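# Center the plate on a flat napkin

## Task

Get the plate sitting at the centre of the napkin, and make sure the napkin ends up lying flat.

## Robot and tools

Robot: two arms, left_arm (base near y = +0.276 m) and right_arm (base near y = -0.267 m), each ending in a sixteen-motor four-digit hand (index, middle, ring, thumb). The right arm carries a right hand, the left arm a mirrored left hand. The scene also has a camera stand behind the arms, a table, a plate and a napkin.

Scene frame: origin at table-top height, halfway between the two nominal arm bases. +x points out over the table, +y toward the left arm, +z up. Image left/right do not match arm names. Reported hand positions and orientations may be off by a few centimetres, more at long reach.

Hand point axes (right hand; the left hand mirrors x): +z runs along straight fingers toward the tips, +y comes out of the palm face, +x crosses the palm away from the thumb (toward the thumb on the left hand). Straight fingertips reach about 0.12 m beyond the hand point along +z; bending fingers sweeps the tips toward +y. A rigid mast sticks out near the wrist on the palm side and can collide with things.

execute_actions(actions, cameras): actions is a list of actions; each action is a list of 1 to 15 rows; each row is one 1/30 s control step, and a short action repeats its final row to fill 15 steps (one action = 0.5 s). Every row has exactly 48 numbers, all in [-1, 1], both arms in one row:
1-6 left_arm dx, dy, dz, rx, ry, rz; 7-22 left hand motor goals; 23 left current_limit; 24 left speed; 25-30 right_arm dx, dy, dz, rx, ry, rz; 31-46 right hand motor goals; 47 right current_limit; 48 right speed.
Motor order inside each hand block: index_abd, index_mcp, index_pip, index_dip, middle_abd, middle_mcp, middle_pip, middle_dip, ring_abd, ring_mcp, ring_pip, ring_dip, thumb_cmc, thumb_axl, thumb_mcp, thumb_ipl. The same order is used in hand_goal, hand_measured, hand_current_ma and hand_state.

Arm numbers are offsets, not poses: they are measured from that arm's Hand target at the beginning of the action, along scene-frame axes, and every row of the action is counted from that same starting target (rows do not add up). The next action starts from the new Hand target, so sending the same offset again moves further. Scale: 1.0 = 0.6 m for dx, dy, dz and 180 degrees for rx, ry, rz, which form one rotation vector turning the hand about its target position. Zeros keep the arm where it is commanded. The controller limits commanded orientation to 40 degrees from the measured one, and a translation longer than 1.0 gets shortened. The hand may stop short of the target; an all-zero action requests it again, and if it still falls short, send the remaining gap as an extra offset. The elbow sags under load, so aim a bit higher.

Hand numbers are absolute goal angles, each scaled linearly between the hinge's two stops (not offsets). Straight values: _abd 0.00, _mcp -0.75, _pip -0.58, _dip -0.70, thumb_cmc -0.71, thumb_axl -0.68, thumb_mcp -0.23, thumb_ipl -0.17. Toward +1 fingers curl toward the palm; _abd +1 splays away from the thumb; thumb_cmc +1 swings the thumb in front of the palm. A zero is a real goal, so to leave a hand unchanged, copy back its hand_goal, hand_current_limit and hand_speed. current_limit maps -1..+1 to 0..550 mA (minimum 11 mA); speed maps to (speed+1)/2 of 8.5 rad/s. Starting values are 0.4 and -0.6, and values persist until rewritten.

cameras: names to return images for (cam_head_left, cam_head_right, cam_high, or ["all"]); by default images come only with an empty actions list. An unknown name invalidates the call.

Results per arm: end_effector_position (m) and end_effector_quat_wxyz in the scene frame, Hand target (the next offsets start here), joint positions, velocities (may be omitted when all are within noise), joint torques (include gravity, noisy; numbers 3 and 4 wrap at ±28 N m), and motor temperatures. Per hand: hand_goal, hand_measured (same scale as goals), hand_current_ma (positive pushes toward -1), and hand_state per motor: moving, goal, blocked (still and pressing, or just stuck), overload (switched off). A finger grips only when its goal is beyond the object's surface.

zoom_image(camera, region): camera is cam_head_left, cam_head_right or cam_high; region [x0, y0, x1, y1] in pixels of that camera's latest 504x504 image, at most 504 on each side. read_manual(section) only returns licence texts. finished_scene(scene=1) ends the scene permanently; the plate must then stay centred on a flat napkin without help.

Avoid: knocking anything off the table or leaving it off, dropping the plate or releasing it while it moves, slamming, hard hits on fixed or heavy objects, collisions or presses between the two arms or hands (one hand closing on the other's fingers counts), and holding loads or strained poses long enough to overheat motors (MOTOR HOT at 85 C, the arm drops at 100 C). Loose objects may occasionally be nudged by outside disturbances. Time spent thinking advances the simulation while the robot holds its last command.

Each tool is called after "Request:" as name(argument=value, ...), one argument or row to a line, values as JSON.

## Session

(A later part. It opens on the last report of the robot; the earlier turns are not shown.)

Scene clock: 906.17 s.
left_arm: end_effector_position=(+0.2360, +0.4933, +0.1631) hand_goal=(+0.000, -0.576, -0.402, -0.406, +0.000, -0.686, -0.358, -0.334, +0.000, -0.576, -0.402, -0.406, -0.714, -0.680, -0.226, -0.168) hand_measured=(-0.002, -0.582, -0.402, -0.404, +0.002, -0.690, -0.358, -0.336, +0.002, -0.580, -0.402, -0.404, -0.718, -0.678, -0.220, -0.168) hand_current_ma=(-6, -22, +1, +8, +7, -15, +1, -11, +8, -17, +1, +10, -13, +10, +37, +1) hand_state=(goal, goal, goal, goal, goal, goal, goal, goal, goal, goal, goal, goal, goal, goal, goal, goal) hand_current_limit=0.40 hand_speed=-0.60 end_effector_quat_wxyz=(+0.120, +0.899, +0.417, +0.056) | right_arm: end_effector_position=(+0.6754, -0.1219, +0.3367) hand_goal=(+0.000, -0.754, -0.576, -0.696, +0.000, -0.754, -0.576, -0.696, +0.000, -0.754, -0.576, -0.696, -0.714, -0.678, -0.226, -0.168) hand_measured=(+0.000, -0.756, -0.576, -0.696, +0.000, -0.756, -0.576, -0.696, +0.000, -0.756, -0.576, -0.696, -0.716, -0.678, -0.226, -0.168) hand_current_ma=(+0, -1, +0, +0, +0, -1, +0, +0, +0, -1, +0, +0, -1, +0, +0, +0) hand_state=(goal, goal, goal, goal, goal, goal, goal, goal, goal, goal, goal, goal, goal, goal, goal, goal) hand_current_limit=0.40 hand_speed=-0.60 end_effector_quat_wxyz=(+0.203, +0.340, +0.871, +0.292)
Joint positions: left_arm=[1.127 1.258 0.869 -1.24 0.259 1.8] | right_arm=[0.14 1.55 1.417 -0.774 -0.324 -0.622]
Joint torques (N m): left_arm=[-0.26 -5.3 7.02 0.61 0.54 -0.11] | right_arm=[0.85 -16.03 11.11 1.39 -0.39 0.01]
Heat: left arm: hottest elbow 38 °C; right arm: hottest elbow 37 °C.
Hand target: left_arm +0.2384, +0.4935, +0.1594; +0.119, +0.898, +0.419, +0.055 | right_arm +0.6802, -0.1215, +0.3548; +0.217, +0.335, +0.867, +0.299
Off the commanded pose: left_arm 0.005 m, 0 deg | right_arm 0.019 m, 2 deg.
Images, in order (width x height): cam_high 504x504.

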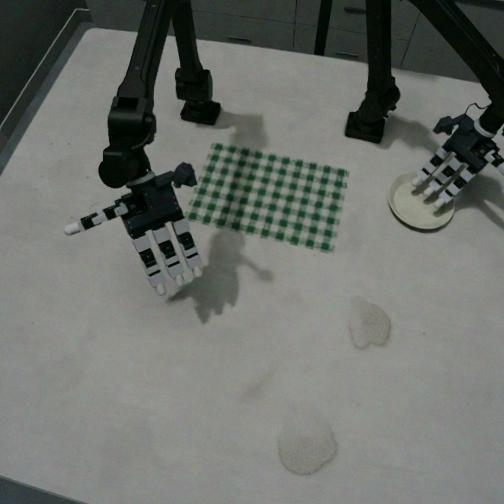

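Request:
execute_actions(
  actions=[
    [[0,0,-0.052,0,0,0,0,-0.575,-0.401,-0.406,0,-0.685,-0.358,-0.333,0,-0.575,-0.401,-0.406,-0.714,-0.68,-0.226,-0.168,0.4,-0.6,0,0,0,0,0,0,0,-0.754,-0.576,-0.696,0,-0.754,-0.576,-0.696,0,-0.754,-0.576,-0.696,-0.714,-0.678,-0.226,-0.168,0.4,-0.6]],
    [[0.055,-0.037,0,0,0,0,0,-0.575,-0.401,-0.406,0,-0.685,-0.358,-0.333,0,-0.575,-0.401,-0.406,-0.714,-0.68,-0.226,-0.168,0.4,-0.6,0,0,0,0,0,0,0,-0.754,-0.576,-0.696,0,-0.754,-0.576,-0.696,0,-0.754,-0.576,-0.696,-0.714,-0.678,-0.226,-0.168,0.4,-0.6]],
  ],
  cameras=["cam_high"],
)

Request:
zoom_image(
  camera="cam_high",
  region=[364, 100, 504, 240],
)

Scene clock: 915.97 s.
left_arm: end_effector_position=(+0.2704, +0.4713, +0.1293) hand_goal=(+0.000, -0.576, -0.402, -0.406, +0.000, -0.686, -0.358, -0.334, +0.000, -0.576, -0.402, -0.406, -0.714, -0.680, -0.226, -0.168) hand_measured=(-0.002, -0.582, -0.402, -0.404, +0.002, -0.690, -0.358, -0.336, +0.002, -0.580, -0.402, -0.404, -0.718, -0.678, -0.220, -0.168) hand_current_ma=(-6, -24, +1, +8, +7, -17, +1, -11, +8, -18, +1, +10, -14, +10, +37, +1) hand_state=(goal, goal, goal, goal, goal, goal, goal, goal, goal, goal, goal, goal, goal, goal, goal, goal) hand_current_limit=0.40 hand_speed=-0.60 end_effector_quat_wxyz=(+0.123, +0.900, +0.416, +0.052) | right_arm: end_effector_position=(+0.6754, -0.1219, +0.3367) hand_goal=(+0.000, -0.754, -0.576, -0.696, +0.000, -0.754, -0.576, -0.696, +0.000, -0.754, -0.576, -0.696, -0.714, -0.678, -0.226, -0.168) hand_measured=(+0.000, -0.756, -0.576, -0.696, +0.000, -0.756, -0.576, -0.696, +0.000, -0.756, -0.576, -0.696, -0.716, -0.678, -0.226, -0.168) hand_current_ma=(+0, -1, +0, +0, +0, -1, +0, +0, +0, -1, +0, +0, -1, +0, +0, +0) hand_state=(goal, goal, goal, goal, goal, goal, goal, goal, goal, goal, goal, goal, goal, goal, goal, goal) hand_current_limit=0.40 hand_speed=-0.60 end_effector_quat_wxyz=(+0.203, +0.340, +0.871, +0.292)
Joint positions: left_arm=[1 1.3 0.807 -1.113 0.266 1.672] | right_arm=[0.14 1.55 1.417 -0.774 -0.324 -0.622]
Joint torques (N m): left_arm=[-0.03 -6.48 6.52 0.66 0.49 -0.11] | right_arm=[0.79 -15.74 10.97 1.48 -0.4 0]
Heat: left arm: hottest elbow 37 °C; right arm: hottest elbow 37 °C.
Hand target: left_arm +0.2714, +0.4713, +0.1282; +0.119, +0.898, +0.419, +0.055 | right_arm +0.6802, -0.1215, +0.3548; +0.217, +0.335, +0.867, +0.299
Off the commanded pose: left_arm 0.002 m, 1 deg | right_arm 0.019 m, 2 deg.
Images, in order (width x height): cam_high 504x504.

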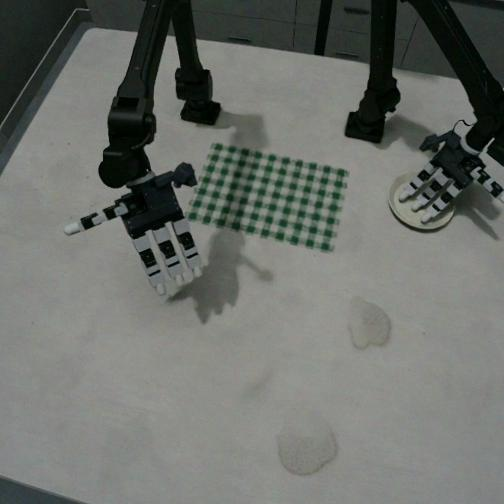

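Scaled by 3.600 from the camera's 504x504 image, which has a finer 720x720 frame.

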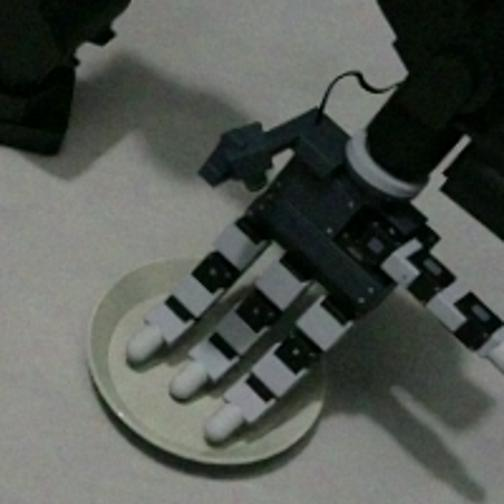

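Request:
execute_actions(
  actions=[
    [[0.051,-0.035,0,0,0,0,0,-0.575,-0.401,-0.406,0,-0.685,-0.358,-0.333,0,-0.575,-0.401,-0.406,-0.714,-0.68,-0.226,-0.168,0.4,-0.6,0,0,0,0,0,0,0,-0.754,-0.576,-0.696,0,-0.754,-0.576,-0.696,0,-0.754,-0.576,-0.696,-0.714,-0.678,-0.226,-0.168,0.4,-0.6]],
    [[0.051,-0.035,0,0,0,0,0,-0.575,-0.401,-0.406,0,-0.685,-0.358,-0.333,0,-0.575,-0.401,-0.406,-0.714,-0.68,-0.226,-0.168,0.4,-0.6,0,0,0,0,0,0,0,-0.754,-0.576,-0.696,0,-0.754,-0.576,-0.696,0,-0.754,-0.576,-0.696,-0.714,-0.678,-0.226,-0.168,0.4,-0.6]],
    [[0.051,-0.035,0,0,0,0,0,-0.575,-0.401,-0.406,0,-0.685,-0.358,-0.333,0,-0.575,-0.401,-0.406,-0.714,-0.68,-0.226,-0.168,0.4,-0.6,0,0,0,0,0,0,0,-0.754,-0.576,-0.696,0,-0.754,-0.576,-0.696,0,-0.754,-0.576,-0.696,-0.714,-0.678,-0.226,-0.168,0.4,-0.6]],
  ],
  cameras=["cam_high"],
)

Request:
zoom_image(
  camera="cam_high",
  region=[364, 120, 504, 260],
)

Scene clock: 927.20 s.
left_arm: end_effector_position=(+0.3505, +0.4014, +0.1259) hand_goal=(+0.000, -0.576, -0.402, -0.406, +0.000, -0.686, -0.358, -0.334, +0.000, -0.576, -0.402, -0.406, -0.714, -0.680, -0.226, -0.168) hand_measured=(+0.006, -0.562, -0.394, -0.400, +0.002, -0.686, -0.358, -0.334, +0.000, -0.570, -0.394, -0.400, -0.718, -0.678, -0.220, -0.168) hand_current_ma=(+26, +63, +38, +24, +7, +1, +2, -1, -3, +27, +34, +28, -16, +10, +37, +1) hand_state=(goal, goal, goal, goal, goal, goal, goal, goal, goal, goal, goal, goal, goal, goal, goal, goal) hand_current_limit=0.40 hand_speed=-0.60 end_effector_quat_wxyz=(+0.124, +0.900, +0.414, +0.048) | right_arm: end_effector_position=(+0.6754, -0.1219, +0.3367) hand_goal=(+0.000, -0.754, -0.576, -0.696, +0.000, -0.754, -0.576, -0.696, +0.000, -0.754, -0.576, -0.696, -0.714, -0.678, -0.226, -0.168) hand_measured=(+0.000, -0.756, -0.576, -0.696, +0.000, -0.756, -0.576, -0.696, +0.000, -0.756, -0.576, -0.696, -0.716, -0.678, -0.226, -0.168) hand_current_ma=(+0, -1, +0, +0, +0, -1, +0, +0, +0, -1, +0, +0, -1, +0, +0, +0) hand_state=(goal, goal, goal, goal, goal, goal, goal, goal, goal, goal, goal, goal, goal, goal, goal, goal) hand_current_limit=0.40 hand_speed=-0.60 end_effector_quat_wxyz=(+0.203, +0.340, +0.871, +0.292)
Joint positions: left_arm=[0.67 1.309 0.807 -1.023 0.262 1.334] | right_arm=[0.14 1.55 1.417 -0.774 -0.324 -0.622]
Joint torques (N m): left_arm=[-0.44 -4.78 9.21 0.98 0.35 -0.16] | right_arm=[0.44 -15.79 11.07 1.36 -0.4 -0.03]
Motor temperatures (°C): left_arm=[28 28 36 19 23 23] | right_arm=[25 28 37 20 19 21]
Heat: left arm: hottest elbow 36 °C; right arm: hottest elbow 37 °C.
Hand target: left_arm +0.3632, +0.4084, +0.1281; +0.119, +0.898, +0.419, +0.055 | right_arm +0.6802, -0.1215, +0.3548; +0.217, +0.335, +0.867, +0.299
Off the commanded pose: left_arm 0.015 m, 1 deg | right_arm 0.019 m, 2 deg.
Images, in order (width x height): cam_high 504x504.

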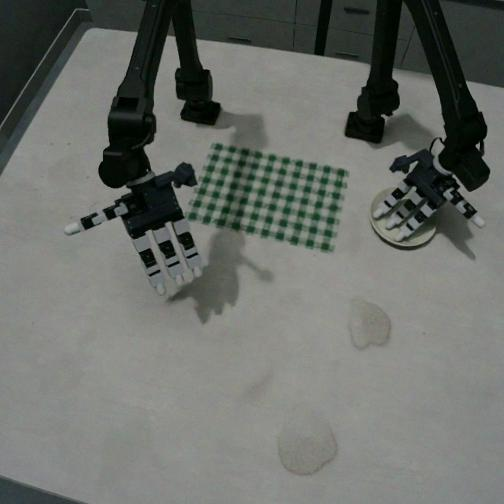

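Scaled by 3.600 from the camera's 504x504 image, which has a finer 720x720 frame.

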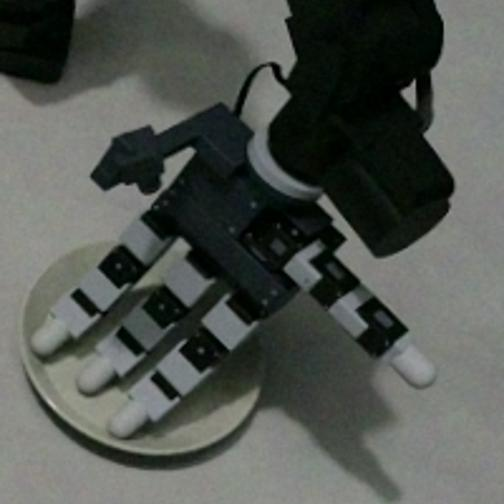

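Request:
execute_actions(
  actions=[
    [[0.045,-0.02,0,0,0,0,0,-0.575,-0.401,-0.406,0,-0.685,-0.358,-0.333,0,-0.575,-0.401,-0.406,-0.714,-0.68,-0.226,-0.168,0.4,-0.6,0,0,0,0,0,0,0,-0.754,-0.576,-0.696,0,-0.754,-0.576,-0.696,0,-0.754,-0.576,-0.696,-0.714,-0.678,-0.226,-0.168,0.4,-0.6]],
    [[0.045,-0.02,0,0,0,0,0,-0.575,-0.401,-0.406,0,-0.685,-0.358,-0.333,0,-0.575,-0.401,-0.406,-0.714,-0.68,-0.226,-0.168,0.4,-0.6,0,0,0,0,0,0,0,-0.754,-0.576,-0.696,0,-0.754,-0.576,-0.696,0,-0.754,-0.576,-0.696,-0.714,-0.678,-0.226,-0.168,0.4,-0.6]],
  ],
  cameras=["all"],
)

Request:
zoom_image(
  camera="cam_high",
  region=[354, 130, 494, 270],
)

Scene clock: 937.13 s.
left_arm: end_effector_position=(+0.4000, +0.3774, +0.1258) hand_goal=(+0.000, -0.576, -0.402, -0.406, +0.000, -0.686, -0.358, -0.334, +0.000, -0.576, -0.402, -0.406, -0.714, -0.680, -0.226, -0.168) hand_measured=(+0.010, -0.560, -0.390, -0.396, +0.004, -0.684, -0.354, -0.332, +0.002, -0.568, -0.392, -0.398, -0.718, -0.678, -0.220, -0.168) hand_current_ma=(+34, +79, +54, +41, +13, +12, +15, +8, +4, +41, +40, +32, -16, +10, +37, +1) hand_state=(goal, goal, goal, goal, goal, goal, goal, goal, goal, goal, goal, goal, goal, goal, goal, goal) hand_current_limit=0.40 hand_speed=-0.60 end_effector_quat_wxyz=(+0.124, +0.900, +0.415, +0.046) | right_arm: end_effector_position=(+0.6754, -0.1219, +0.3367) hand_goal=(+0.000, -0.754, -0.576, -0.696, +0.000, -0.754, -0.576, -0.696, +0.000, -0.754, -0.576, -0.696, -0.714, -0.678, -0.226, -0.168) hand_measured=(+0.000, -0.756, -0.576, -0.696, +0.000, -0.756, -0.576, -0.696, +0.000, -0.756, -0.576, -0.696, -0.716, -0.678, -0.226, -0.168) hand_current_ma=(+0, -1, +0, +0, +0, -1, +0, +0, +0, -1, +0, +0, -1, +0, +0, +0) hand_state=(goal, goal, goal, goal, goal, goal, goal, goal, goal, goal, goal, goal, goal, goal, goal, goal) hand_current_limit=0.40 hand_speed=-0.60 end_effector_quat_wxyz=(+0.203, +0.340, +0.871, +0.292)
Joint positions: left_arm=[0.533 1.383 0.876 -0.987 0.253 1.193] | right_arm=[0.14 1.55 1.417 -0.774 -0.324 -0.622]
Joint torques (N m): left_arm=[-0.44 -5.25 9.96 1.13 0.21 -0.18] | right_arm=[0.67 -15.85 11.03 1.47 -0.4 0.03]
Heat: left arm: hottest elbow 35 °C; right arm: hottest elbow 37 °C.
Hand target: left_arm +0.4172, +0.3843, +0.1282; +0.119, +0.898, +0.419, +0.055 | right_arm +0.6802, -0.1215, +0.3548; +0.217, +0.335, +0.867, +0.299
Off the commanded pose: left_arm 0.019 m, 1 deg | right_arm 0.019 m, 2 deg.

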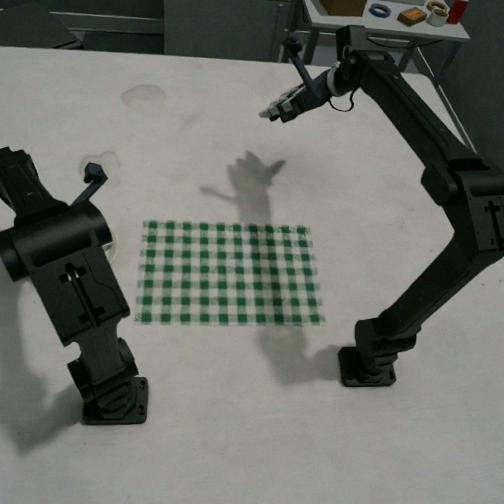

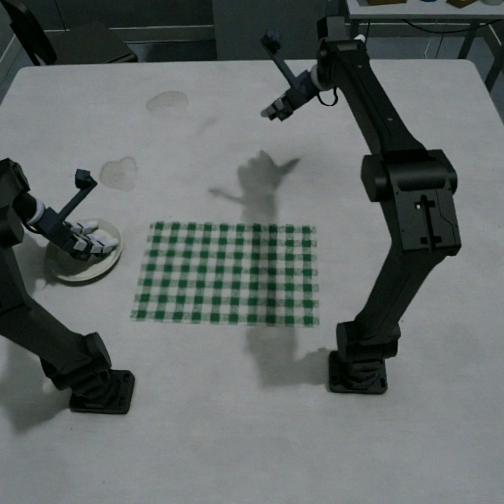

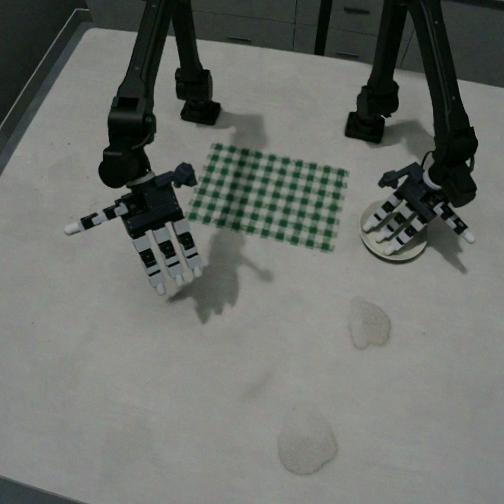

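Scaled by 3.600 from the camera's 504x504 image, which has a finer 720x720 frame.

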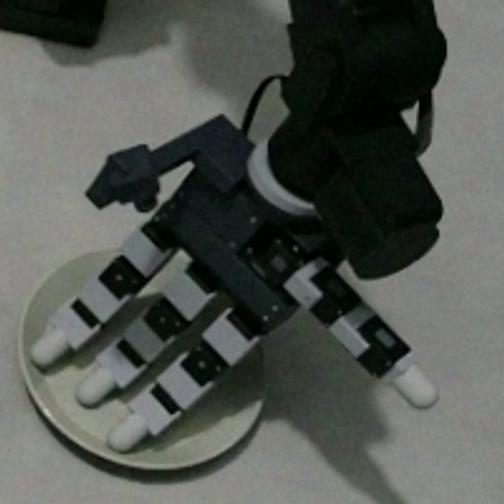

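Request:
execute_actions(
  actions=[
    [[-0.062,0.043,0.103,0,0,0,0,-0.575,-0.401,-0.406,0,-0.685,-0.358,-0.333,0,-0.575,-0.401,-0.406,-0.714,-0.68,-0.226,-0.168,0.4,-0.6,-0.078,0.133,-0.02,-0.0386,0.0198,0.1028,0,-0.575,-0.401,-0.406,0,-0.685,-0.358,-0.333,0,-0.575,-0.401,-0.406,-0.714,-0.678,-0.226,-0.168,0.4,-0.6]],
    [[-0.075,0.092,0.067,0,0,-0.05,0,-0.575,-0.401,-0.406,0,-0.685,-0.358,-0.333,0,-0.575,-0.401,-0.406,-0.714,-0.68,-0.226,-0.168,0.4,-0.6,-0.078,0.133,-0.02,-0.0386,0.0198,0.1028,0,-0.575,-0.401,-0.406,0,-0.685,-0.358,-0.333,0,-0.575,-0.401,-0.406,-0.714,-0.678,-0.226,-0.168,0.4,-0.6]],
    [[-0.068,0.097,-0.05,0,0,-0.05,0,-0.575,-0.401,-0.406,0,-0.685,-0.358,-0.333,0,-0.575,-0.401,-0.406,-0.714,-0.68,-0.226,-0.168,0.4,-0.6,-0.078,0.133,-0.02,-0.0386,0.0198,0.1028,0,-0.575,-0.401,-0.406,0,-0.685,-0.358,-0.333,0,-0.575,-0.401,-0.406,-0.714,-0.678,-0.226,-0.168,0.4,-0.6]],
  ],
  cameras=["all"],
)

Request:
zoom_image(
  camera="cam_high",
  region=[300, 70, 504, 274],
)

Scene clock: 972.80 s.
left_arm: end_effector_position=(+0.2840, +0.5147, +0.1848) hand_goal=(+0.000, -0.576, -0.402, -0.406, +0.000, -0.686, -0.358, -0.334, +0.000, -0.576, -0.402, -0.406, -0.714, -0.680, -0.226, -0.168) hand_measured=(+0.002, -0.580, -0.402, -0.404, +0.002, -0.688, -0.358, -0.332, +0.000, -0.580, -0.402, -0.404, -0.716, -0.678, -0.220, -0.168) hand_current_ma=(+7, -20, +2, +8, +6, -13, +3, +8, +1, -15, +2, +11, -11, +10, +37, +1) hand_state=(goal, goal, goal, goal, goal, goal, goal, goal, goal, goal, goal, goal, goal, goal, goal, goal) hand_current_limit=0.40 hand_speed=-0.60 end_effector_quat_wxyz=(+0.135, +0.948, +0.286, +0.022) | right_arm: end_effector_position=(+0.5289, +0.1143, +0.3006) hand_goal=(+0.000, -0.576, -0.402, -0.406, +0.000, -0.686, -0.358, -0.334, +0.000, -0.576, -0.402, -0.406, -0.714, -0.678, -0.226, -0.168) hand_measured=(+0.000, -0.584, -0.408, -0.410, +0.000, -0.692, -0.364, -0.338, +0.000, -0.586, -0.408, -0.410, -0.718, -0.678, -0.224, -0.168) hand_current_ma=(+0, -4, -2, -1, +0, -3, -2, -1, +0, -6, -2, -1, -1, +0, +1, +0) hand_state=(goal, goal, goal, goal, goal, goal, goal, goal, goal, goal, goal, goal, goal, goal, goal, goal) hand_current_limit=0.40 hand_speed=-0.60 end_effector_quat_wxyz=(+0.015, -0.111, +0.978, +0.176)
Joint positions: left_arm=[1.025 1.476 1.139 -1.376 0.236 1.988] | right_arm=[0.488 1.785 1.82 -1.459 -0.324 -1.333]
Joint torques (N m): left_arm=[-0.38 -8.64 11.14 -0.43 0.69 0.14] | right_arm=[0.32 -17.2 13.09 -0.21 -0.54 -0.16]
Heat: left arm: hottest elbow 38 °C; right arm: hottest elbow 38 °C.
Hand target: left_arm +0.2943, +0.5235, +0.2001; +0.127, +0.953, +0.273, +0.035 | right_arm +0.5396, +0.1180, +0.3189; +0.030, -0.122, +0.976, +0.179
Off the commanded pose: left_arm 0.020 m, 2 deg | right_arm 0.022 m, 2 deg.

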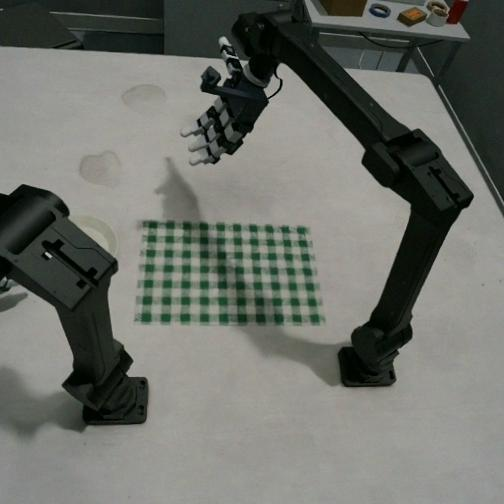

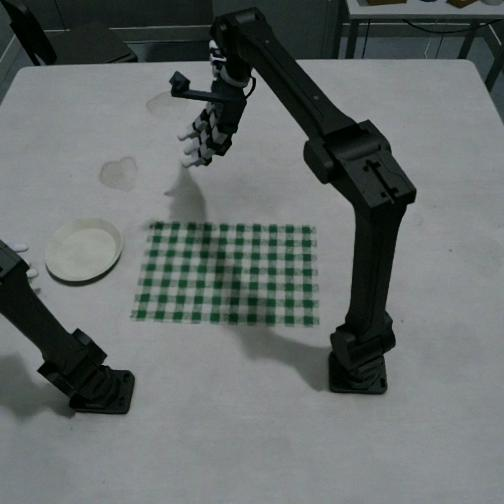

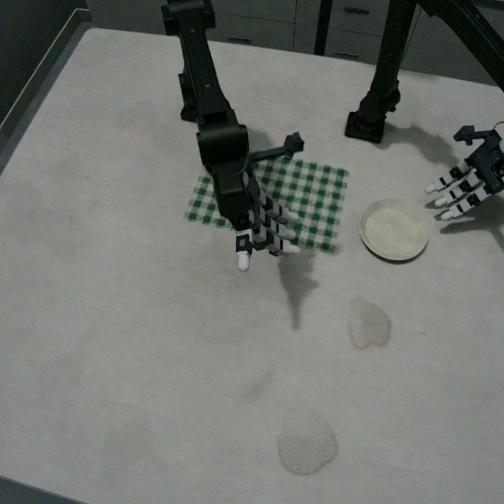

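Scaled by 2.471 from the camera's 504x504 image, which has a finer 720x720 frame.

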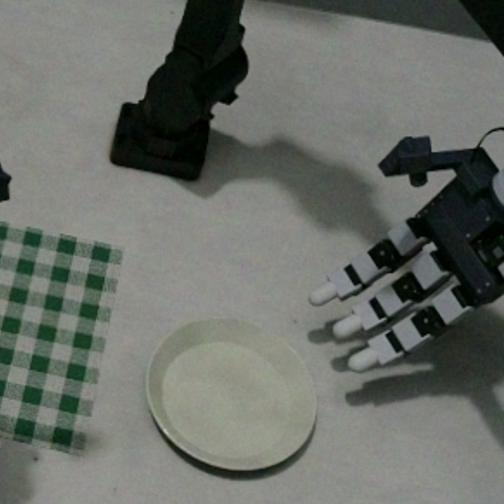

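Request:
execute_actions(
  actions=[
    [[0.01,0.01,-0.02,0,0,0,0,-0.575,-0.401,-0.406,0,-0.685,-0.358,-0.333,0,-0.575,-0.401,-0.406,-0.714,-0.68,-0.226,-0.168,0.4,-0.6,-0.078,0.133,-0.06,-0.0386,0.0198,0.1028,0,-0.575,-0.401,-0.406,0,-0.685,-0.358,-0.333,0,-0.575,-0.401,-0.406,-0.714,-0.678,-0.226,-0.168,0.4,-0.6]],
    [[0,0,0,0,0,0,0,-0.575,-0.401,-0.406,0,-0.685,-0.358,-0.333,0,-0.575,-0.401,-0.406,-0.714,-0.68,-0.226,-0.168,0.4,-0.6,-0.07,0.13,-0.06,0,0,0,0,-0.575,-0.401,-0.406,0,-0.685,-0.358,-0.333,0,-0.575,-0.401,-0.406,-0.714,-0.678,-0.226,-0.168,0.4,-0.6]],
  ],
  cameras=["all"],
)

Request:
zoom_image(
  camera="cam_high",
  region=[300, 90, 504, 294],
)

Scene clock: 989.07 s.
left_arm: end_effector_position=(+0.2864, +0.5164, +0.1752) hand_goal=(+0.000, -0.576, -0.402, -0.406, +0.000, -0.686, -0.358, -0.334, +0.000, -0.576, -0.402, -0.406, -0.714, -0.680, -0.226, -0.168) hand_measured=(+0.002, -0.580, -0.402, -0.404, +0.002, -0.688, -0.358, -0.332, +0.000, -0.580, -0.402, -0.404, -0.716, -0.678, -0.220, -0.168) hand_current_ma=(+7, -20, +2, +8, +6, -13, +3, +8, +1, -15, +2, +11, -11, +10, +37, +1) hand_state=(goal, goal, goal, goal, goal, goal, goal, goal, goal, goal, goal, goal, goal, goal, goal, goal) hand_current_limit=0.40 hand_speed=-0.60 end_effector_quat_wxyz=(+0.142, +0.948, +0.286, +0.014) | right_arm: end_effector_position=(+0.4374, +0.2648, +0.2349) hand_goal=(+0.000, -0.576, -0.402, -0.406, +0.000, -0.686, -0.358, -0.334, +0.000, -0.576, -0.402, -0.406, -0.714, -0.678, -0.226, -0.168) hand_measured=(+0.000, -0.582, -0.406, -0.410, +0.000, -0.690, -0.362, -0.338, +0.000, -0.584, -0.406, -0.410, -0.716, -0.678, -0.224, -0.168) hand_current_ma=(+0, -3, -2, -1, +0, -1, -2, -1, +0, -4, -1, -1, -1, +0, +1, +0) hand_state=(goal, goal, goal, goal, goal, goal, goal, goal, goal, goal, goal, goal, goal, goal, goal, goal) hand_current_limit=0.40 hand_speed=-0.60 end_effector_quat_wxyz=(-0.057, -0.278, +0.952, +0.117)
Joint positions: left_arm=[1.023 1.505 1.141 -1.37 0.237 1.989] | right_arm=[0.771 2.025 2.047 -1.598 -0.261 -1.416]
Joint torques (N m): left_arm=[-0.5 -8.7 11.11 0.32 0.69 0.13] | right_arm=[0.56 -19.9 11.85 0.43 -0.47 0.19]
Heat: left arm: hottest elbow 38 °C; right arm: hottest elbow 39 °C.
Hand target: left_arm +0.3003, +0.5295, +0.1881; +0.126, +0.953, +0.273, +0.035 | right_arm +0.4509, +0.2758, +0.2468; -0.037, -0.273, +0.953, +0.126
Off the commanded pose: left_arm 0.023 m, 3 deg | right_arm 0.021 m, 3 deg.

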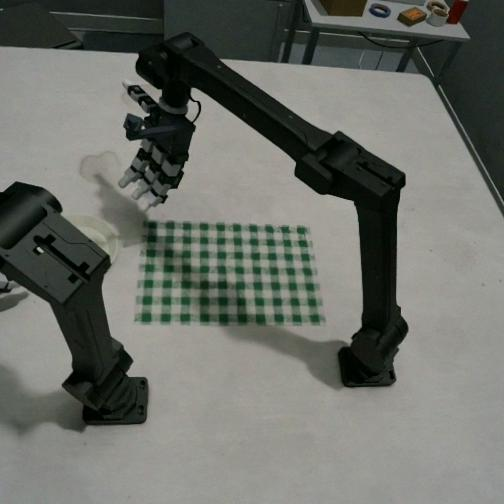

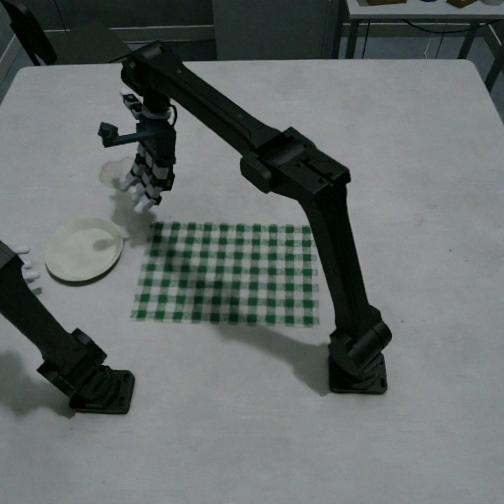

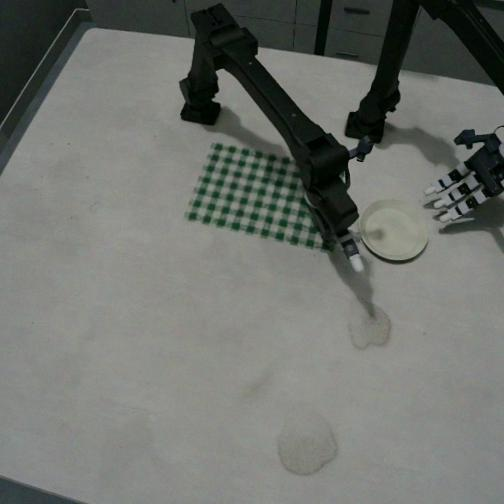

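Scaled by 2.471 from the camera's 504x504 image, which has a finer 720x720 frame.

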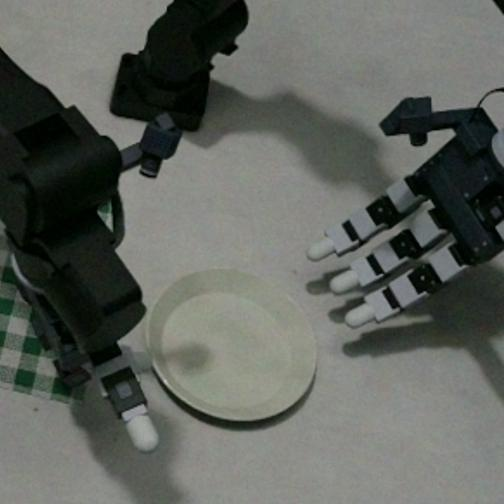

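Request:
execute_actions(
  actions=[
    [[0.008,0.015,-0.06,0,0,0,0,-0.575,-0.401,-0.406,0,-0.685,-0.358,-0.333,0,-0.575,-0.401,-0.406,-0.714,-0.68,-0.226,-0.168,0.4,-0.6,-0.005,0.033,-0.1,0,0,0,0,-0.575,-0.401,-0.406,0,-0.685,-0.358,-0.333,0,-0.575,-0.401,-0.406,-0.714,-0.678,-0.226,-0.168,0.4,-0.6]],
    [[0,0,-0.02,0,0,0,0,-0.575,-0.401,-0.406,0,-0.685,-0.358,-0.333,0,-0.575,-0.401,-0.406,-0.714,-0.68,-0.226,-0.168,0.4,-0.6,0,0,-0.05,0,0,0,0,-0.575,-0.401,-0.406,0,-0.685,-0.358,-0.333,0,-0.575,-0.401,-0.406,-0.714,-0.678,-0.226,-0.168,0.4,-0.6]],
  ],
  cameras=["all"],
)

Request:
zoom_image(
  camera="cam_high",
  region=[320, 110, 480, 270],
)

Request:
zoom_image(
  camera="cam_head_right",
  region=[0, 180, 160, 340],
)

Scene clock: 1014.90 s.
left_arm: end_effector_position=(+0.3017, +0.5394, +0.1440) hand_goal=(+0.000, -0.576, -0.402, -0.406, +0.000, -0.686, -0.358, -0.334, +0.000, -0.576, -0.402, -0.406, -0.714, -0.680, -0.226, -0.168) hand_measured=(+0.002, -0.580, -0.402, -0.404, +0.002, -0.688, -0.358, -0.332, +0.000, -0.580, -0.402, -0.404, -0.716, -0.678, -0.220, -0.168) hand_current_ma=(+6, -20, +2, +8, +5, -13, +3, +8, +1, -15, +2, +10, -11, +10, +37, +1) hand_state=(goal, goal, goal, goal, goal, goal, goal, goal, goal, goal, goal, goal, goal, goal, goal, goal) hand_current_limit=0.40 hand_speed=-0.60 end_effector_quat_wxyz=(+0.126, +0.950, +0.283, +0.034) | right_arm: end_effector_position=(+0.4471, +0.2926, +0.1686) hand_goal=(+0.000, -0.576, -0.402, -0.406, +0.000, -0.686, -0.358, -0.334, +0.000, -0.576, -0.402, -0.406, -0.714, -0.678, -0.226, -0.168) hand_measured=(+0.000, -0.582, -0.406, -0.410, +0.000, -0.690, -0.362, -0.338, +0.000, -0.584, -0.406, -0.410, -0.716, -0.678, -0.224, -0.168) hand_current_ma=(+0, -3, -2, -1, +0, -1, -2, -1, +0, -4, -1, -1, -1, +0, +1, +0) hand_state=(goal, goal, goal, goal, goal, goal, goal, goal, goal, goal, goal, goal, goal, goal, goal, goal) hand_current_limit=0.40 hand_speed=-0.60 end_effector_quat_wxyz=(-0.033, -0.280, +0.951, +0.128)
Joint positions: left_arm=[1.023 1.576 1.141 -1.247 0.237 1.99] | right_arm=[0.793 2.078 1.953 -1.391 -0.26 -1.39]
Joint torques (N m): left_arm=[-0.26 -9.23 7.23 0.38 0.67 0.14] | right_arm=[0.79 -20.84 7.38 0.46 -0.45 0.21]
Heat: left arm: hottest elbow 40 °C; right arm: hottest elbow 38 °C.
Hand target: left_arm +0.3051, +0.5385, +0.1402; +0.127, +0.953, +0.273, +0.035 | right_arm +0.4479, +0.2955, +0.1566; -0.037, -0.273, +0.953, +0.126
Off the commanded pose: left_arm 0.005 m, 1 deg | right_arm 0.012 m, 1 deg.

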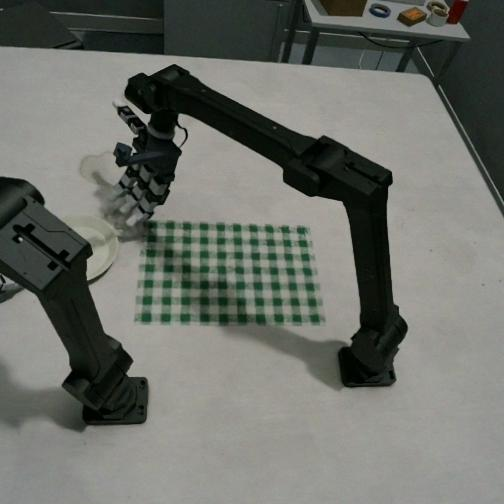

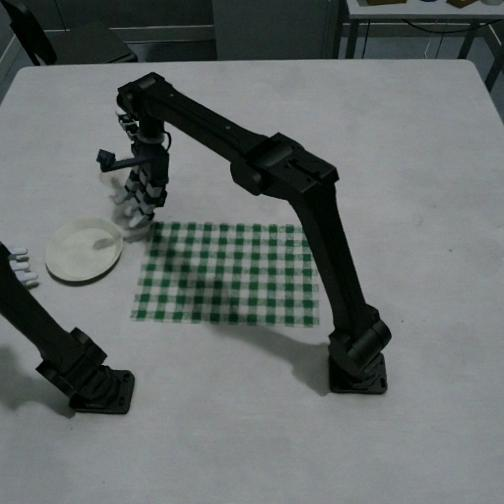

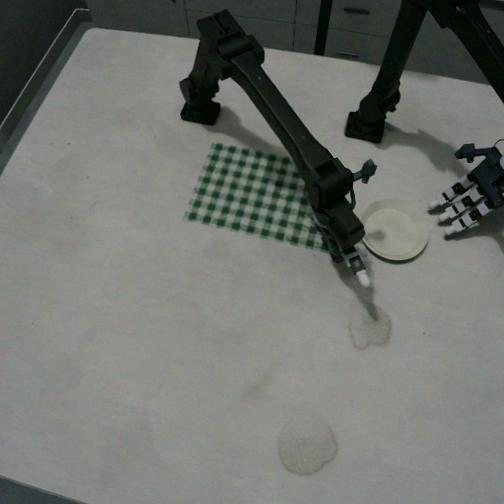

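Scaled by 3.150 from the camera's 504x504 image, which has a finer 720x720 frame.

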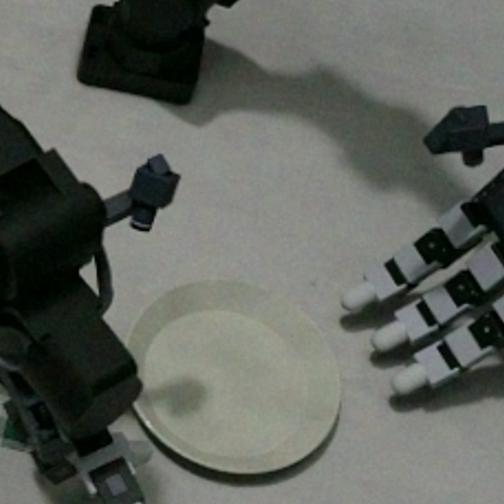

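Scaled by 3.150 from the camera's 504x504 image, which has a finer 720x720 frame.

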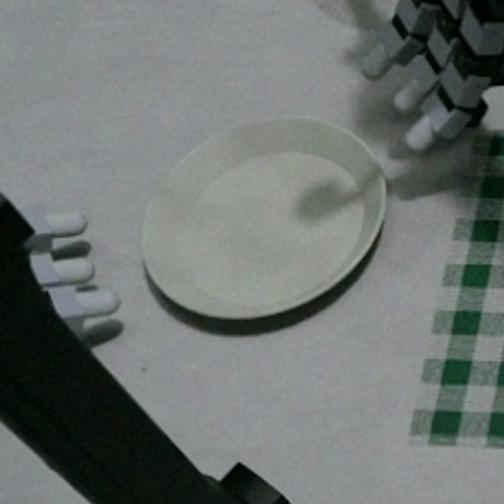

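Request:
execute_actions(
  actions=[
    [[-0.028,-0.018,-0.02,0,0,0,0,-0.575,-0.401,-0.406,0,-0.685,-0.358,-0.333,0,-0.575,-0.401,-0.406,-0.714,-0.68,-0.226,-0.168,0.4,-0.6,-0.018,-0.011,-0.04,0,0,0,0,-0.575,-0.401,-0.406,0,-0.685,-0.358,-0.333,0,-0.575,-0.401,-0.406,-0.714,-0.678,-0.226,-0.168,0.4,-0.6]],
    [[0,0,-0.015,0,0,0,0,-0.575,-0.401,-0.406,0,-0.685,-0.358,-0.333,0,-0.575,-0.401,-0.406,-0.714,-0.68,-0.226,-0.168,0.4,-0.6,0,0,-0.02,0,0,0,0,-0.575,-0.401,-0.406,0,-0.685,-0.358,-0.333,0,-0.575,-0.401,-0.406,-0.714,-0.678,-0.226,-0.168,0.4,-0.6]],
  ],
  cameras=["cam_head_right","cam_high"],
)

Request:
zoom_image(
  camera="cam_high",
  region=[320, 110, 480, 270],
)

Request:
zoom_image(
  camera="cam_head_right",
  region=[0, 180, 160, 340],
)

Scene clock: 1036.17 s.
left_arm: end_effector_position=(+0.2918, +0.5266, +0.1214) hand_goal=(+0.000, -0.576, -0.402, -0.406, +0.000, -0.686, -0.358, -0.334, +0.000, -0.576, -0.402, -0.406, -0.714, -0.680, -0.226, -0.168) hand_measured=(+0.002, -0.580, -0.402, -0.404, +0.002, -0.688, -0.358, -0.332, +0.000, -0.580, -0.402, -0.404, -0.716, -0.678, -0.220, -0.168) hand_current_ma=(+6, -20, +2, +8, +5, -13, +3, +8, +1, -15, +2, +10, -11, +10, +37, +1) hand_state=(goal, goal, goal, goal, goal, goal, goal, goal, goal, goal, goal, goal, goal, goal, goal, goal) hand_current_limit=0.40 hand_speed=-0.60 end_effector_quat_wxyz=(+0.128, +0.952, +0.275, +0.033) | right_arm: end_effector_position=(+0.4397, +0.2854, +0.1270) hand_goal=(+0.000, -0.576, -0.402, -0.406, +0.000, -0.686, -0.358, -0.334, +0.000, -0.576, -0.402, -0.406, -0.714, -0.678, -0.226, -0.168) hand_measured=(+0.000, -0.582, -0.406, -0.410, +0.000, -0.690, -0.362, -0.338, +0.000, -0.584, -0.406, -0.410, -0.716, -0.678, -0.224, -0.168) hand_current_ma=(+0, -3, -2, -1, +0, -1, -2, -1, +0, -4, -1, -1, -1, +0, +1, +0) hand_state=(goal, goal, goal, goal, goal, goal, goal, goal, goal, goal, goal, goal, goal, goal, goal, goal) hand_current_limit=0.40 hand_speed=-0.60 end_effector_quat_wxyz=(-0.036, -0.277, +0.952, +0.126)
Joint positions: left_arm=[1.025 1.572 1.069 -1.186 0.237 2.009] | right_arm=[0.793 2.073 1.835 -1.284 -0.259 -1.385]
Joint torques (N m): left_arm=[1.14 -9.88 6.15 0.38 0.58 0.14] | right_arm=[1.61 -21.13 6.95 0.59 -0.47 0.21]
Heat: left arm: hottest elbow 38 °C; right arm: hottest elbow 37 °C.
Hand target: left_arm +0.2883, +0.5278, +0.1192; +0.126, +0.953, +0.273, +0.036 | right_arm +0.4372, +0.2890, +0.1208; -0.037, -0.273, +0.953, +0.126
Off the commanded pose: left_arm 0.004 m, 0 deg | right_arm 0.008 m, 1 deg.
Images, in order (width x height): cam_head_right 504x504, cam_high 504x504.

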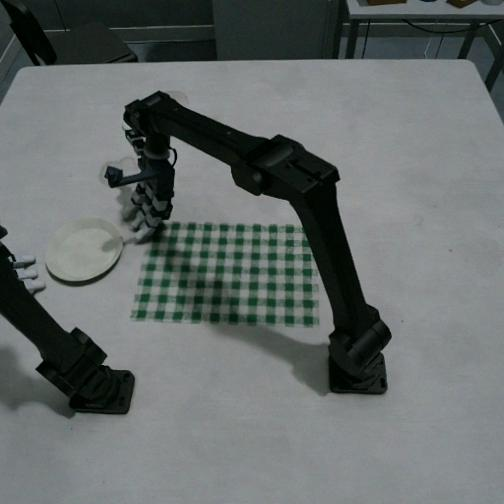

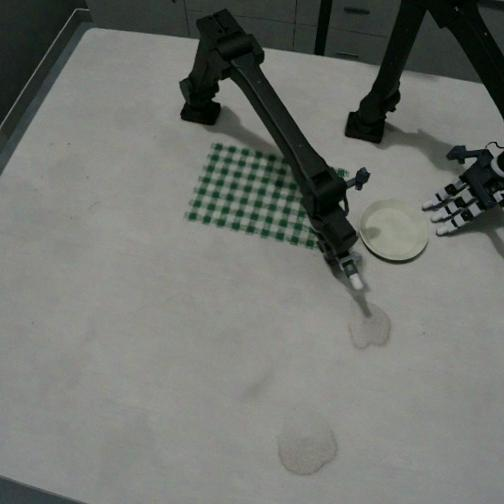

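Scaled by 3.150 from the camera's 504x504 image, which has a finer 720x720 frame.

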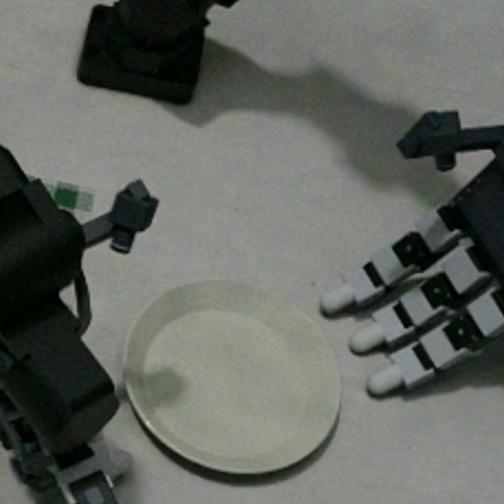

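Scaled by 3.150 from the camera's 504x504 image, which has a finer 720x720 frame.

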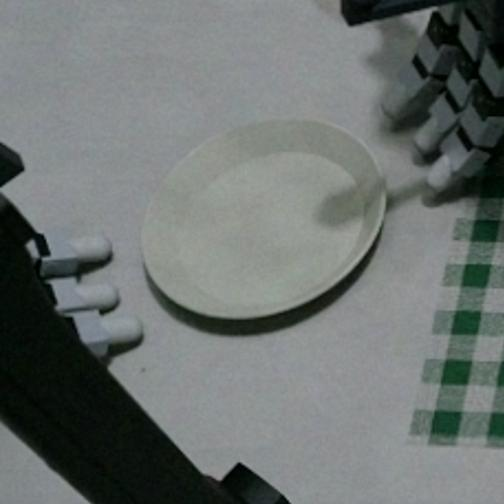

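Request:
execute_actions(
  actions=[
    [[0.018,-0.028,0,0,0,0,0,-0.575,-0.401,-0.406,0,-0.685,-0.358,-0.333,0,-0.575,-0.401,-0.406,-0.714,-0.68,-0.226,-0.168,-0.2,-0.6,-0.028,0.046,-0.018,0,0,0,0,-0.575,-0.401,-0.406,0,-0.685,-0.358,-0.333,0,-0.575,-0.401,-0.406,-0.714,-0.678,-0.226,-0.168,-0.2,-0.6]],
  ],
  cameras=["cam_head_right","cam_high"],
)

Request:
zoom_image(
  camera="cam_high",
  region=[320, 110, 480, 270],
)

Request:
zoom_image(
  camera="cam_head_right",
  region=[0, 180, 160, 340],
)

Scene clock: 1053.70 s.
left_arm: end_effector_position=(+0.2968, +0.5148, +0.1194) hand_goal=(+0.000, -0.576, -0.402, -0.406, +0.000, -0.686, -0.358, -0.334, +0.000, -0.576, -0.402, -0.406, -0.714, -0.680, -0.226, -0.168) hand_measured=(+0.002, -0.580, -0.402, -0.404, -0.002, -0.688, -0.356, -0.332, +0.000, -0.580, -0.402, -0.404, -0.716, -0.678, -0.220, -0.168) hand_current_ma=(+6, -20, +2, +8, -6, -13, +8, +11, +1, -15, +2, +10, -11, +10, +37, +1) hand_state=(goal, goal, goal, goal, goal, goal, goal, goal, goal, goal, goal, goal, goal, goal, goal, goal) hand_current_limit=-0.20 hand_speed=-0.60 end_effector_quat_wxyz=(+0.127, +0.953, +0.272, +0.033) | right_arm: end_effector_position=(+0.4162, +0.3139, +0.1216) hand_goal=(+0.000, -0.576, -0.402, -0.406, +0.000, -0.686, -0.358, -0.334, +0.000, -0.576, -0.402, -0.406, -0.714, -0.678, -0.226, -0.168) hand_measured=(-0.004, -0.586, -0.406, -0.408, +0.000, -0.690, -0.362, -0.338, +0.000, -0.582, -0.406, -0.410, -0.716, -0.678, -0.224, -0.168) hand_current_ma=(-1, -5, -2, -1, +0, -1, -1, -1, +0, -3, -1, -1, -1, +0, +1, +0) hand_state=(goal, goal, goal, goal, goal, goal, goal, goal, goal, goal, goal, goal, goal, goal, goal, goal) hand_current_limit=-0.20 hand_speed=-0.60 end_effector_quat_wxyz=(-0.034, -0.282, +0.951, +0.126)
Joint positions: left_arm=[0.998 1.559 1.047 -1.172 0.239 1.989] | right_arm=[0.851 2.081 1.835 -1.257 -0.253 -1.335]
Joint torques (N m): left_arm=[-0.38 -10.29 5.93 0.39 0.7 -0.11] | right_arm=[0.62 -19.66 7.99 0.61 -0.59 0.2]
Heat: left arm: hottest elbow 37 °C; right arm: hottest elbow 36 °C.
Hand target: left_arm +0.2990, +0.5110, +0.1191; +0.126, +0.953, +0.273, +0.035 | right_arm +0.4205, +0.3165, +0.1100; -0.037, -0.273, +0.953, +0.126
Off the commanded pose: left_arm 0.004 m, 0 deg | right_arm 0.013 m, 1 deg.
Images, in order (width x height): cam_head_right 504x504, cam_high 504x504.

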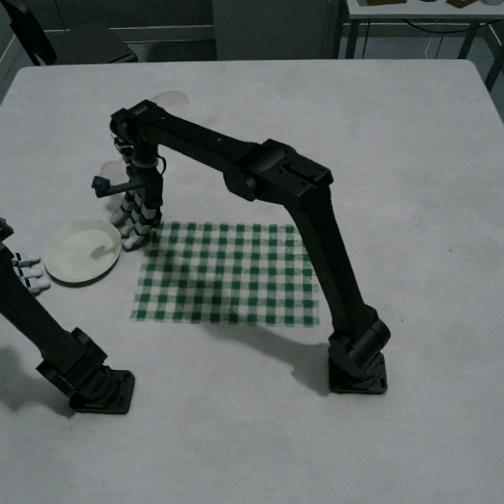

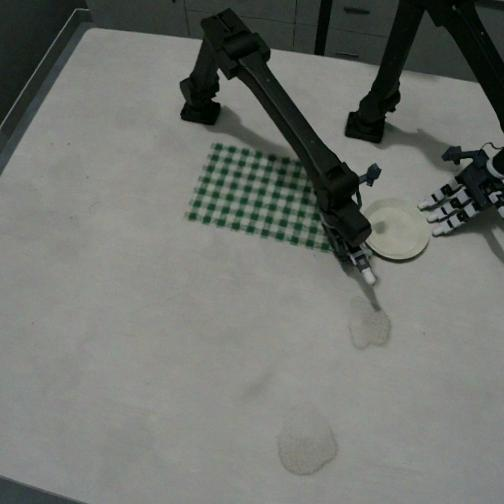

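Scaled by 3.150 from the camera's 504x504 image, which has a finer 720x720 frame.

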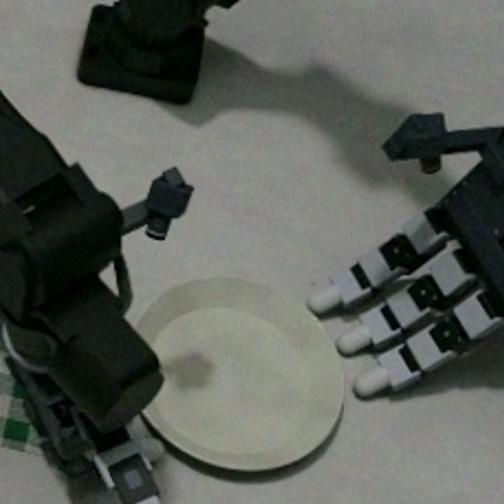

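Scaled by 3.150 from the camera's 504x504 image, which has a finer 720x720 frame.

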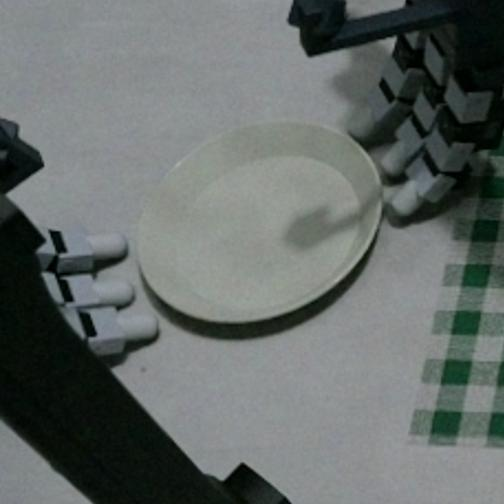

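Request:
execute_actions(
  actions=[
    [[0.012,-0.018,0,0,0,0,0,-0.5,-0.38,-0.38,0,-0.6,-0.34,-0.31,0,-0.5,-0.38,-0.38,-0.714,-0.68,-0.226,-0.168,-0.4,-0.6,-0.012,0.018,0,0,0,0,0,-0.5,-0.38,-0.38,0,-0.6,-0.34,-0.31,0,-0.5,-0.38,-0.38,-0.714,-0.678,-0.226,-0.168,-0.4,-0.6]],
  ],
  cameras=["cam_head_right","cam_high"],
)

Request:
zoom_image(
  camera="cam_high",
  region=[320, 110, 480, 270],
)

Request:
zoom_image(
  camera="cam_head_right",
  region=[0, 180, 160, 340],
)

Scene clock: 1063.37 s.
left_arm: end_effector_position=(+0.2998, +0.5073, +0.1175) hand_goal=(+0.000, -0.500, -0.380, -0.380, +0.000, -0.600, -0.340, -0.310, +0.000, -0.500, -0.380, -0.380, -0.714, -0.680, -0.226, -0.168) hand_measured=(+0.002, -0.512, -0.384, -0.382, +0.000, -0.610, -0.346, -0.312, +0.002, -0.524, -0.388, -0.384, -0.716, -0.678, -0.220, -0.168) hand_current_ma=(+6, -60, -21, -12, -1, -47, -23, -12, +8, -113, -37, -14, -10, +10, +37, +1) hand_state=(goal, goal, goal, goal, goal, goal, goal, goal, goal, blocked, goal, goal, goal, goal, goal, goal) hand_current_limit=-0.40 hand_speed=-0.60 end_effector_quat_wxyz=(+0.124, +0.954, +0.270, +0.031) | right_arm: end_effector_position=(+0.4176, +0.3139, +0.1177) hand_goal=(+0.000, -0.500, -0.380, -0.380, +0.000, -0.600, -0.340, -0.310, +0.000, -0.500, -0.380, -0.380, -0.714, -0.678, -0.226, -0.168) hand_measured=(-0.004, -0.518, -0.390, -0.384, +0.000, -0.620, -0.350, -0.316, +0.000, -0.518, -0.384, -0.380, -0.716, -0.678, -0.224, -0.168) hand_current_ma=(-1, -17, -5, -1, +0, -18, -6, -2, +0, -16, -1, +0, -1, +0, +1, +0) hand_state=(goal, goal, goal, goal, goal, goal, goal, goal, goal, goal, goal, goal, goal, goal, goal, goal) hand_current_limit=-0.40 hand_speed=-0.60 end_effector_quat_wxyz=(-0.035, -0.275, +0.953, +0.122)
Joint positions: left_arm=[0.978 1.549 1.033 -1.161 0.234 1.973] | right_arm=[0.852 2.086 1.835 -1.257 -0.247 -1.32]
Joint torques (N m): left_arm=[-1.32 -10.29 5.91 0.35 1.05 -0.25] | right_arm=[2.49 -19.9 8.75 0.66 -0.75 0.26]
Heat: left arm: hottest elbow 36 °C; right arm: hottest elbow 36 °C.
Hand target: left_arm +0.3062, +0.5001, +0.1191; +0.127, +0.953, +0.273, +0.035 | right_arm +0.4133, +0.3273, +0.1100; -0.037, -0.273, +0.953, +0.126
Off the commanded pose: left_arm 0.010 m, 1 deg | right_arm 0.016 m, 1 deg.
Images, in order (width x height): cam_head_right 504x504, cam_high 504x504.

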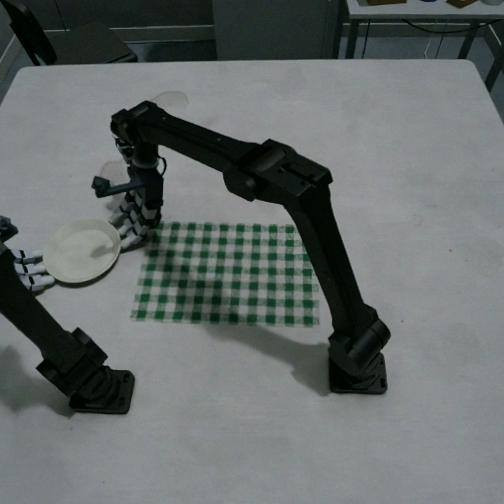

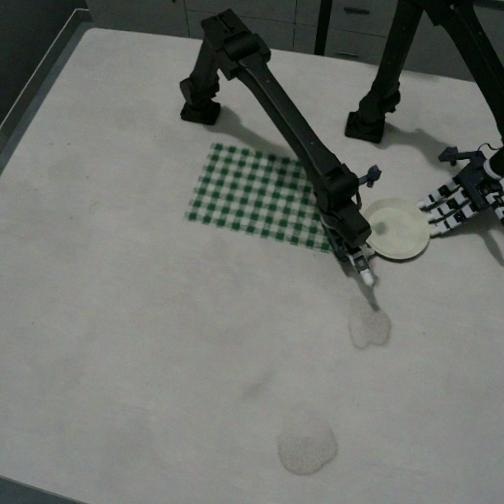

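Scaled by 3.150 from the camera's 504x504 image, which has a finer 720x720 frame.

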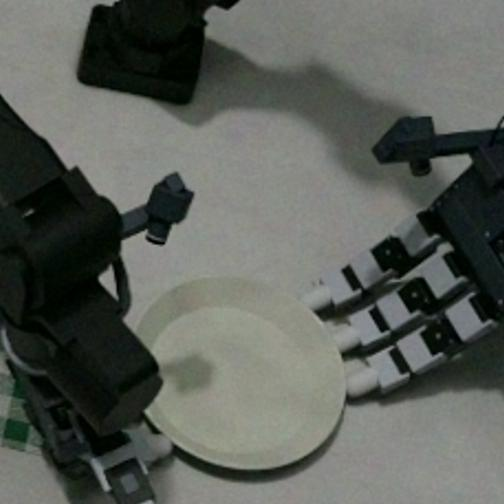

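Scaled by 3.150 from the camera's 504x504 image, which has a finer 720x720 frame.

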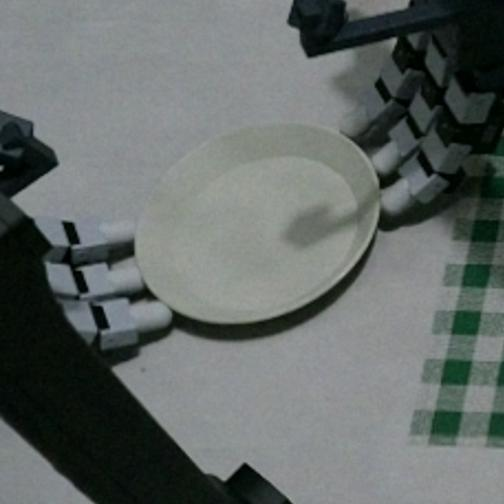

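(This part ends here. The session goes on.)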